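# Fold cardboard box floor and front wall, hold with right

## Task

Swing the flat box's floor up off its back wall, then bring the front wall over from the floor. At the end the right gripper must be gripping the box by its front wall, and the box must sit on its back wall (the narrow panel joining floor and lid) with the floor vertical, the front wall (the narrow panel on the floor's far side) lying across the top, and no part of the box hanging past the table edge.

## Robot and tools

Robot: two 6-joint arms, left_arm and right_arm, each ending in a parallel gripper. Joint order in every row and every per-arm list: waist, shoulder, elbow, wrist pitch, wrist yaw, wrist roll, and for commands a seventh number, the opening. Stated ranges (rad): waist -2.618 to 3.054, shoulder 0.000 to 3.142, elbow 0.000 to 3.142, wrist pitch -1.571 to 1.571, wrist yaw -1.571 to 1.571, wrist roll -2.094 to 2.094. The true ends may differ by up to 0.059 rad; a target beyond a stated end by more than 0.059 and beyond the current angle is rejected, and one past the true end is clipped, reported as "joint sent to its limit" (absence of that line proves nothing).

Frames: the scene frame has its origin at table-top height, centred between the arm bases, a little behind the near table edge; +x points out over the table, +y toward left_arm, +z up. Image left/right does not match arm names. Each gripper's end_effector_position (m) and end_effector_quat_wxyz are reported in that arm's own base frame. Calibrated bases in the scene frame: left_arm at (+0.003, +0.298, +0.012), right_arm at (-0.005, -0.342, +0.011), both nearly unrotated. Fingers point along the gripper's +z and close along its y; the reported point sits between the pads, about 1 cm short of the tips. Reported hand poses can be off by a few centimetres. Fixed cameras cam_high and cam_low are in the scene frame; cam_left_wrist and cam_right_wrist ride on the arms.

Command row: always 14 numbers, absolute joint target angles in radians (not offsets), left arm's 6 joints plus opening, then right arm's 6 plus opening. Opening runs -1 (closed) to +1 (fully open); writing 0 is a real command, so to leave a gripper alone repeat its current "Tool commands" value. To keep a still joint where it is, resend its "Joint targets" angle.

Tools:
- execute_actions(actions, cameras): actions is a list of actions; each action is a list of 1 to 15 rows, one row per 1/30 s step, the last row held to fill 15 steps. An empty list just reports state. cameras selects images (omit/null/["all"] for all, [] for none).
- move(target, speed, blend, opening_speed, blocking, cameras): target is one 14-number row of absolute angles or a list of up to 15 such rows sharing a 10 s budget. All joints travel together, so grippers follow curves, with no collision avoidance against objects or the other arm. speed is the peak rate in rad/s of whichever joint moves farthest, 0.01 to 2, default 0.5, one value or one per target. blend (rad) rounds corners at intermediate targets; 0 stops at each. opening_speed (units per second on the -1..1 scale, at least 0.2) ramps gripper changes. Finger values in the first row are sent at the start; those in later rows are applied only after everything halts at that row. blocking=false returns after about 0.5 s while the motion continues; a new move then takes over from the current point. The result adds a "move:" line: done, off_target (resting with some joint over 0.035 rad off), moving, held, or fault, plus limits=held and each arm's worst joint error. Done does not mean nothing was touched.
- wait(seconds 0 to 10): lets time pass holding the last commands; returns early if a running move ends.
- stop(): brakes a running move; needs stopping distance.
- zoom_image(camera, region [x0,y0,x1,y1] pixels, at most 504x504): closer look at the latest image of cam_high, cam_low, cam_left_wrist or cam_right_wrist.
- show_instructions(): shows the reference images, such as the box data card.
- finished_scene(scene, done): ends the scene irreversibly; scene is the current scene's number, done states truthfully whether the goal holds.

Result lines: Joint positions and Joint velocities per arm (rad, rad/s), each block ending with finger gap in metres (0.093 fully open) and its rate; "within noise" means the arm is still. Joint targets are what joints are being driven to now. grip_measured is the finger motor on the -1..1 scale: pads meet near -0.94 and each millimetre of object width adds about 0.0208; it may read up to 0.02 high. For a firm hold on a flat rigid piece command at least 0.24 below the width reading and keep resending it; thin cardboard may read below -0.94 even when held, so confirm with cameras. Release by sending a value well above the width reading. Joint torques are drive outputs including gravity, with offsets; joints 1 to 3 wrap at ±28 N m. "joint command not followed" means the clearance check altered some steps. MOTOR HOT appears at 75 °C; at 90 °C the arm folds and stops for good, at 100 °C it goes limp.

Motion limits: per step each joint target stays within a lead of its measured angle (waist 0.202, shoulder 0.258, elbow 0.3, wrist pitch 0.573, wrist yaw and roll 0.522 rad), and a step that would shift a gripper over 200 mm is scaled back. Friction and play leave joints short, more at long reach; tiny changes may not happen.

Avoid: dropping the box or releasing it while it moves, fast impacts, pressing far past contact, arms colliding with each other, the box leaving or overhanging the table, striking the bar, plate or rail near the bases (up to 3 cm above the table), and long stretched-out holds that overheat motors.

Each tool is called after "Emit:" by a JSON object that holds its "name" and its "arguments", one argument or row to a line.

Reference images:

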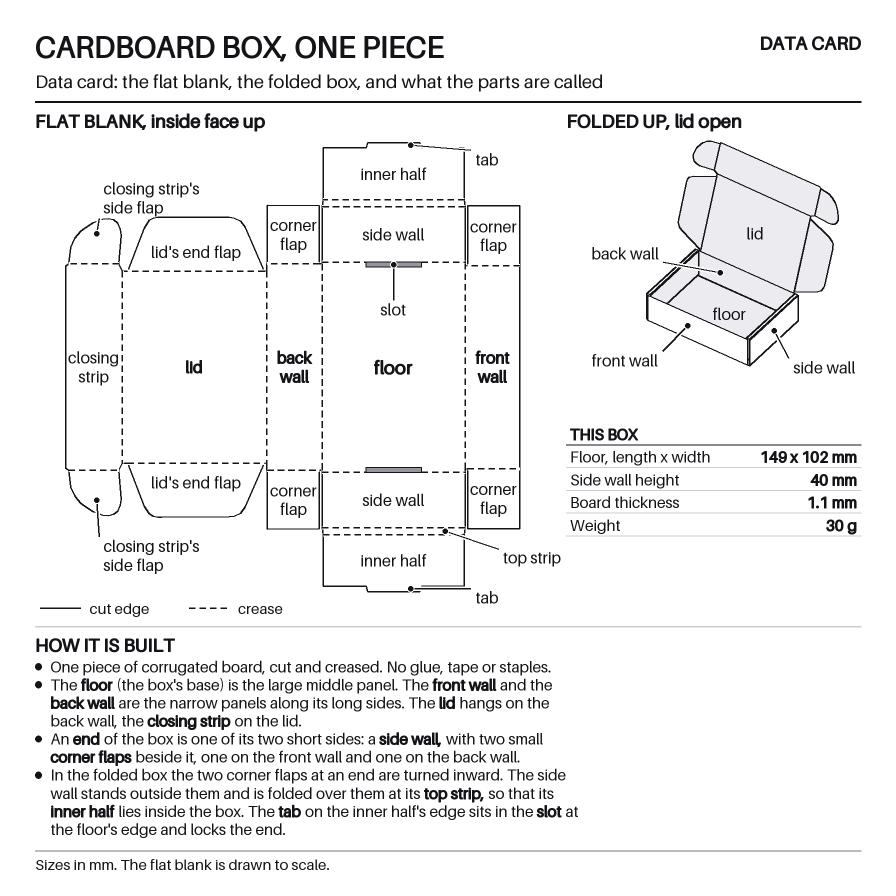

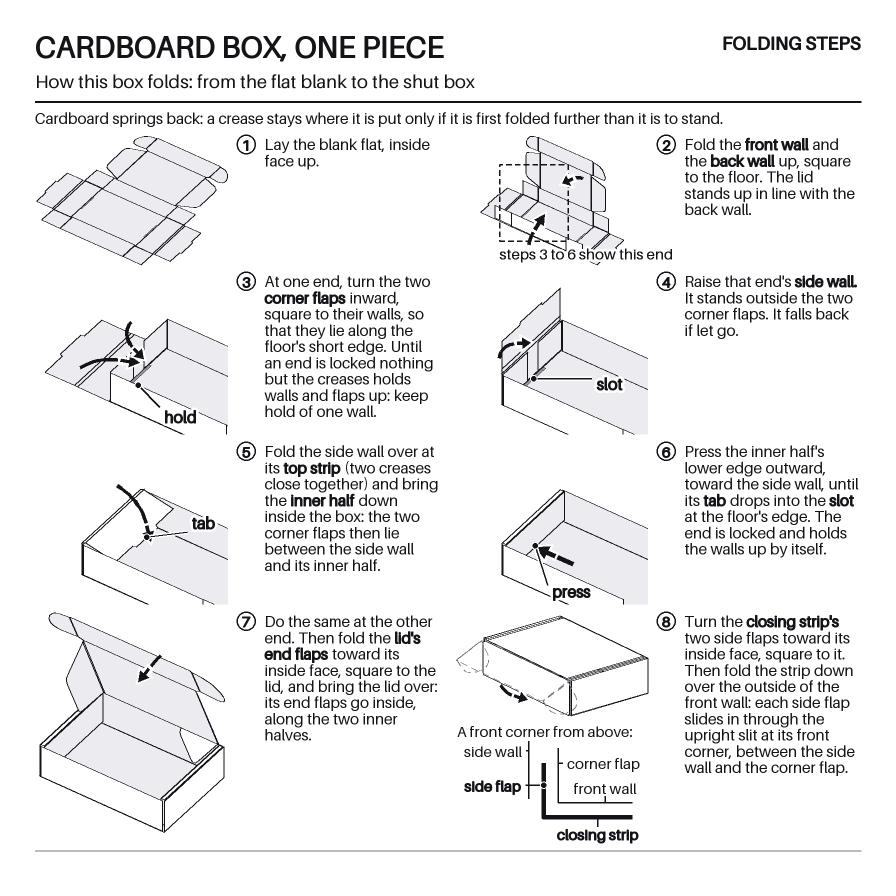

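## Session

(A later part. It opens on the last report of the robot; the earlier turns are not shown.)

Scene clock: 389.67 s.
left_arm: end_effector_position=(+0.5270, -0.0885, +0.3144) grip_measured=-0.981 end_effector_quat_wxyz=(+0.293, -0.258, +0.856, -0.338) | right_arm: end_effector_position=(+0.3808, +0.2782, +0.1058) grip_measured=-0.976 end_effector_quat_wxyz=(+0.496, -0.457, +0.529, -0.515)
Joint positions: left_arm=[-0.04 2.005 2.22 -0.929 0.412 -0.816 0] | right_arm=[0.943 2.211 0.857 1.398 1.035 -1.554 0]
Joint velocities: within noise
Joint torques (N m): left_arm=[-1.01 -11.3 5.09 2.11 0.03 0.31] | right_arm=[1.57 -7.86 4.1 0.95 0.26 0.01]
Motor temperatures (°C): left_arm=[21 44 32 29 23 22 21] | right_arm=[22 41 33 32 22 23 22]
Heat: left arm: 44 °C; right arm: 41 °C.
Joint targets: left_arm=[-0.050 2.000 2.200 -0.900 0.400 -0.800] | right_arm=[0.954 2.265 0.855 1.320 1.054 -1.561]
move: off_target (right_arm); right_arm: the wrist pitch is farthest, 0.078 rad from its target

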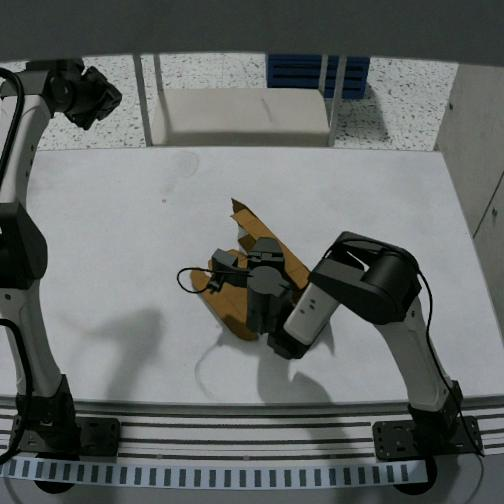

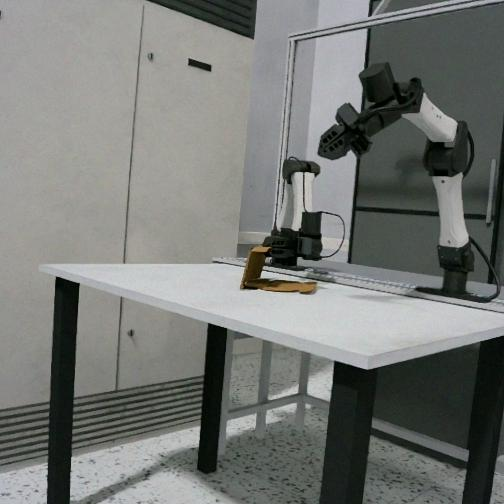

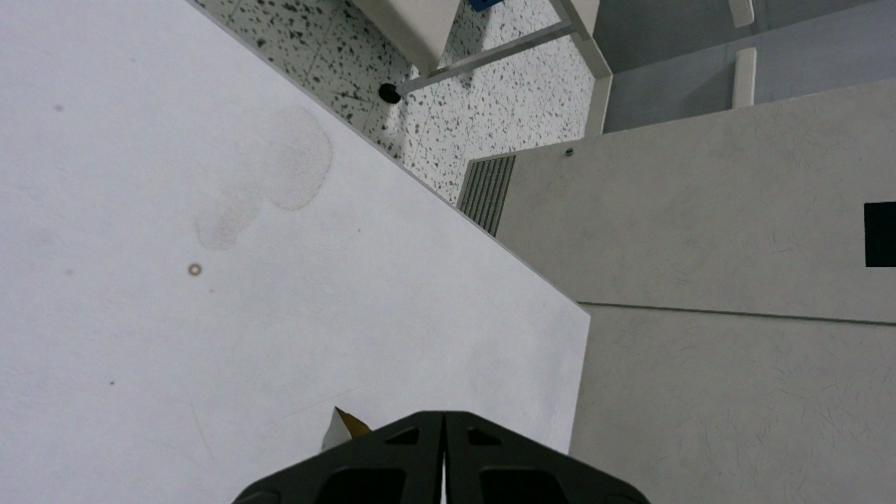

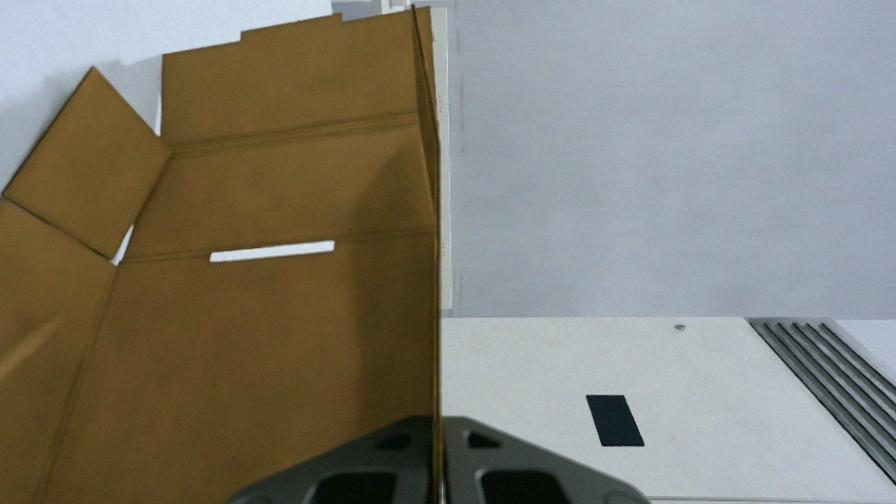

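Emit:
{"name": "move", "arguments": {
  "target": [-0.05,2.0,2.2,-0.9,0.4,-0.8,-1,0.905,2.255,0.855,1.32,1.015,-1.571,-1],
  "speed": 0.1
}}

Emit:
{"name": "zoom_image", "arguments": {
  "camera": "cam_low",
  "region": [220, 235, 320, 305]
}}

Scene clock: 391.17 s.
left_arm: end_effector_position=(+0.5270, -0.0885, +0.3144) grip_measured=-0.981 end_effector_quat_wxyz=(+0.293, -0.258, +0.856, -0.338) | right_arm: end_effector_position=(+0.3907, +0.2637, +0.1070) grip_measured=-0.976 end_effector_quat_wxyz=(+0.488, -0.444, +0.538, -0.524)
Joint positions: left_arm=[-0.04 2.005 2.22 -0.929 0.412 -0.816 0] | right_arm=[0.906 2.211 0.857 1.405 1.037 -1.554 0]
Joint velocities: within noise
Joint torques (N m): left_arm=[-1.02 -11.37 5.03 2.11 0.02 0.29] | right_arm=[0.39 -8.83 4.08 0.87 -0.17 -0.1]
Motor temperatures (°C): left_arm=[21 43 32 29 23 22 21] | right_arm=[22 41 33 32 22 23 22]
Heat: left arm: 43 °C; right arm: 41 °C.
Joint targets: left_arm=[-0.050 2.000 2.200 -0.900 0.400 -0.800] | right_arm=[0.905 2.255 0.855 1.321 1.017 -1.571]
move: off_target (right_arm); right_arm: the wrist pitch is farthest, 0.085 rad from its target

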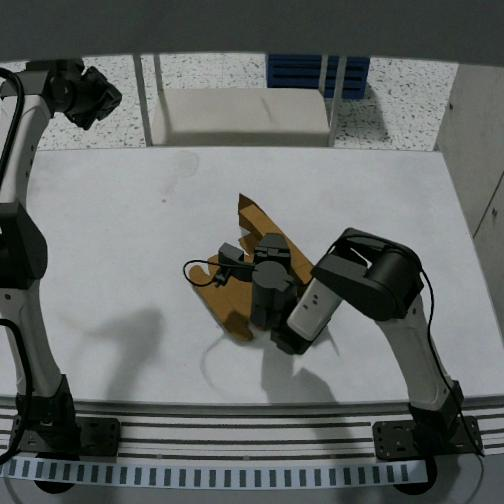

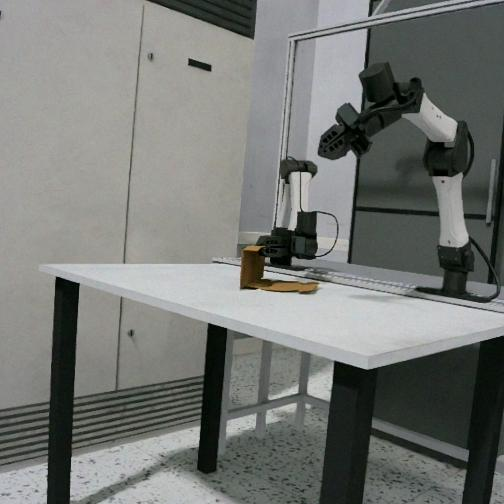

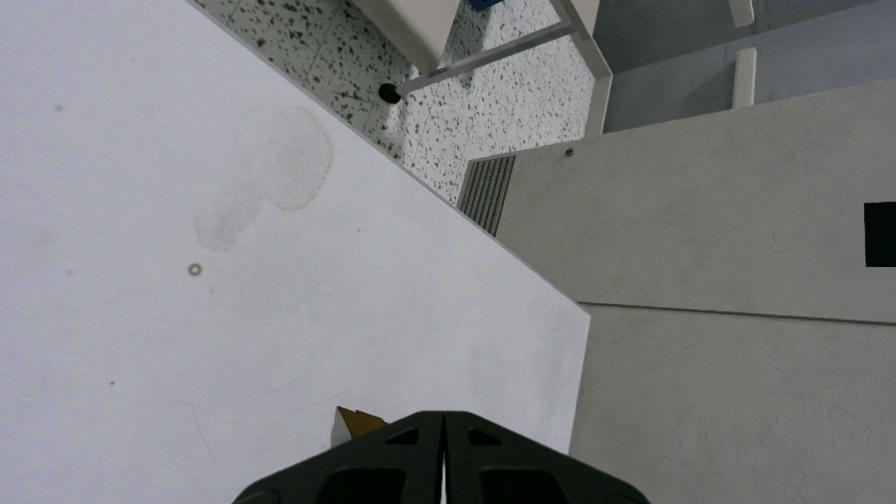

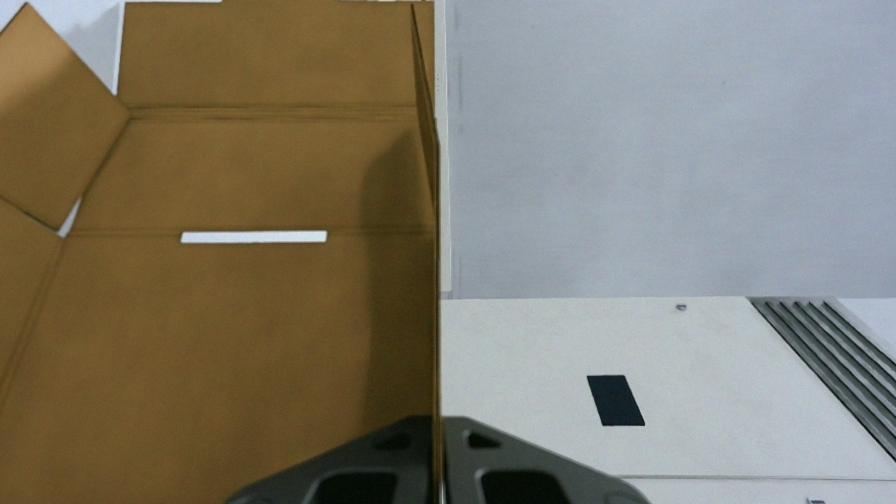

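Scaled by 5.040 from the camera's 504x504 image, which has a finer 720x720 frame.

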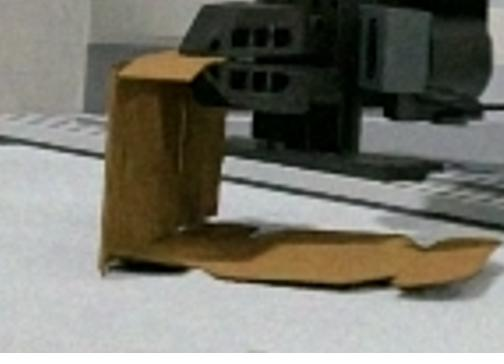

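Emit:
{"name": "move", "arguments": {
  "target": [-0.05,2.0,2.2,-0.9,0.4,-0.8,-1,0.885,2.25,0.855,1.32,1.0,-1.571,-1],
  "speed": 0.1,
  "cameras": ["cam_low","cam_right_wrist"]
}}

Emit:
{"name": "zoom_image", "arguments": {
  "camera": "cam_low",
  "region": [220, 235, 320, 305]
}}

Scene clock: 392.73 s.
left_arm: end_effector_position=(+0.5270, -0.0885, +0.3144) grip_measured=-0.981 end_effector_quat_wxyz=(+0.293, -0.257, +0.857, -0.338) | right_arm: end_effector_position=(+0.3964, +0.2558, +0.1070) grip_measured=-0.976 end_effector_quat_wxyz=(+0.483, -0.439, +0.542, -0.529)
Joint positions: left_arm=[-0.04 2.005 2.22 -0.929 0.412 -0.814 0] | right_arm=[0.885 2.211 0.857 1.405 1.034 -1.554 0]
Joint velocities: within noise
Joint torques (N m): left_arm=[-1.02 -11.37 5 2.07 0.05 0.27] | right_arm=[0.61 -9.32 4.08 0.87 -0.32 -0.1]
Motor temperatures (°C): left_arm=[21 43 32 30 23 22 21] | right_arm=[22 41 33 32 22 23 22]
Heat: left arm: 43 °C; right arm: 41 °C.
Joint targets: left_arm=[-0.050 2.000 2.200 -0.900 0.400 -0.799] | right_arm=[0.885 2.250 0.855 1.320 0.999 -1.571]
move: off_target (right_arm); right_arm: the wrist pitch is farthest, 0.085 rad from its target
Images, in order (width x height): cam_low 504x504, cam_right_wrist 896x504.

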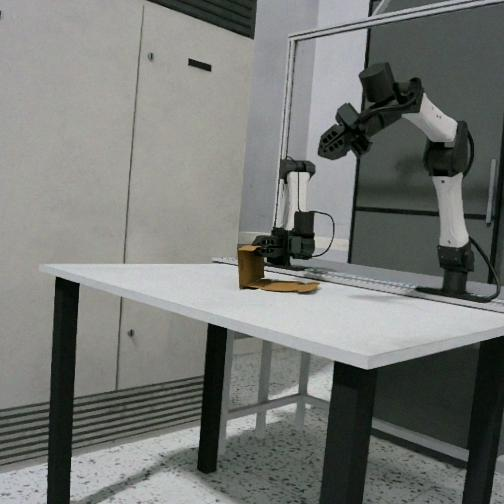

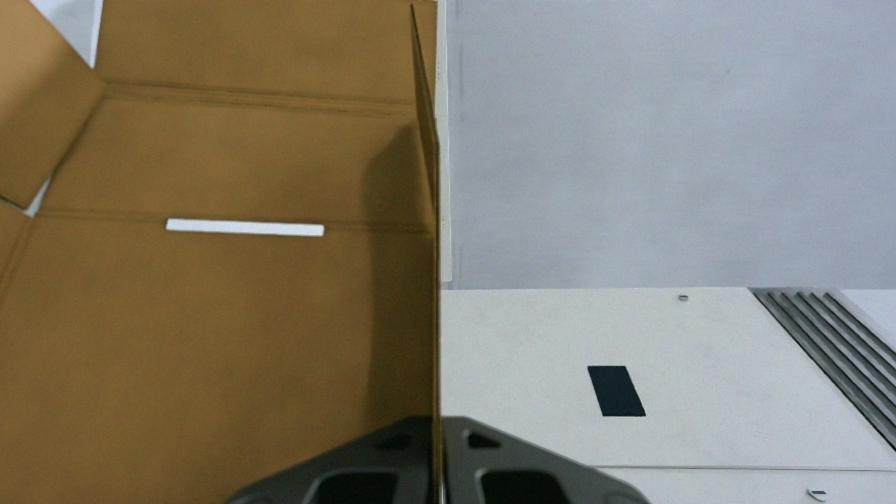

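Scaled by 5.040 from the camera's 504x504 image, which has a finer 720x720 frame.

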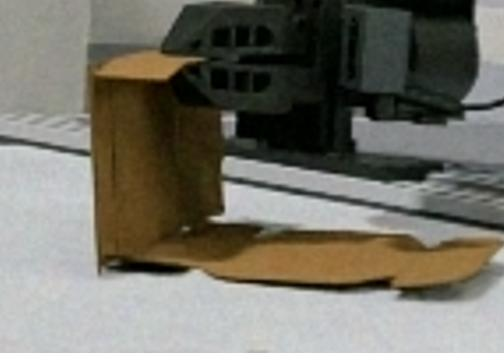

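Emit:
{"name": "finished_scene", "arguments": {
  "scene": 1,
  "done": true
}}

The scene is finished: the task was done.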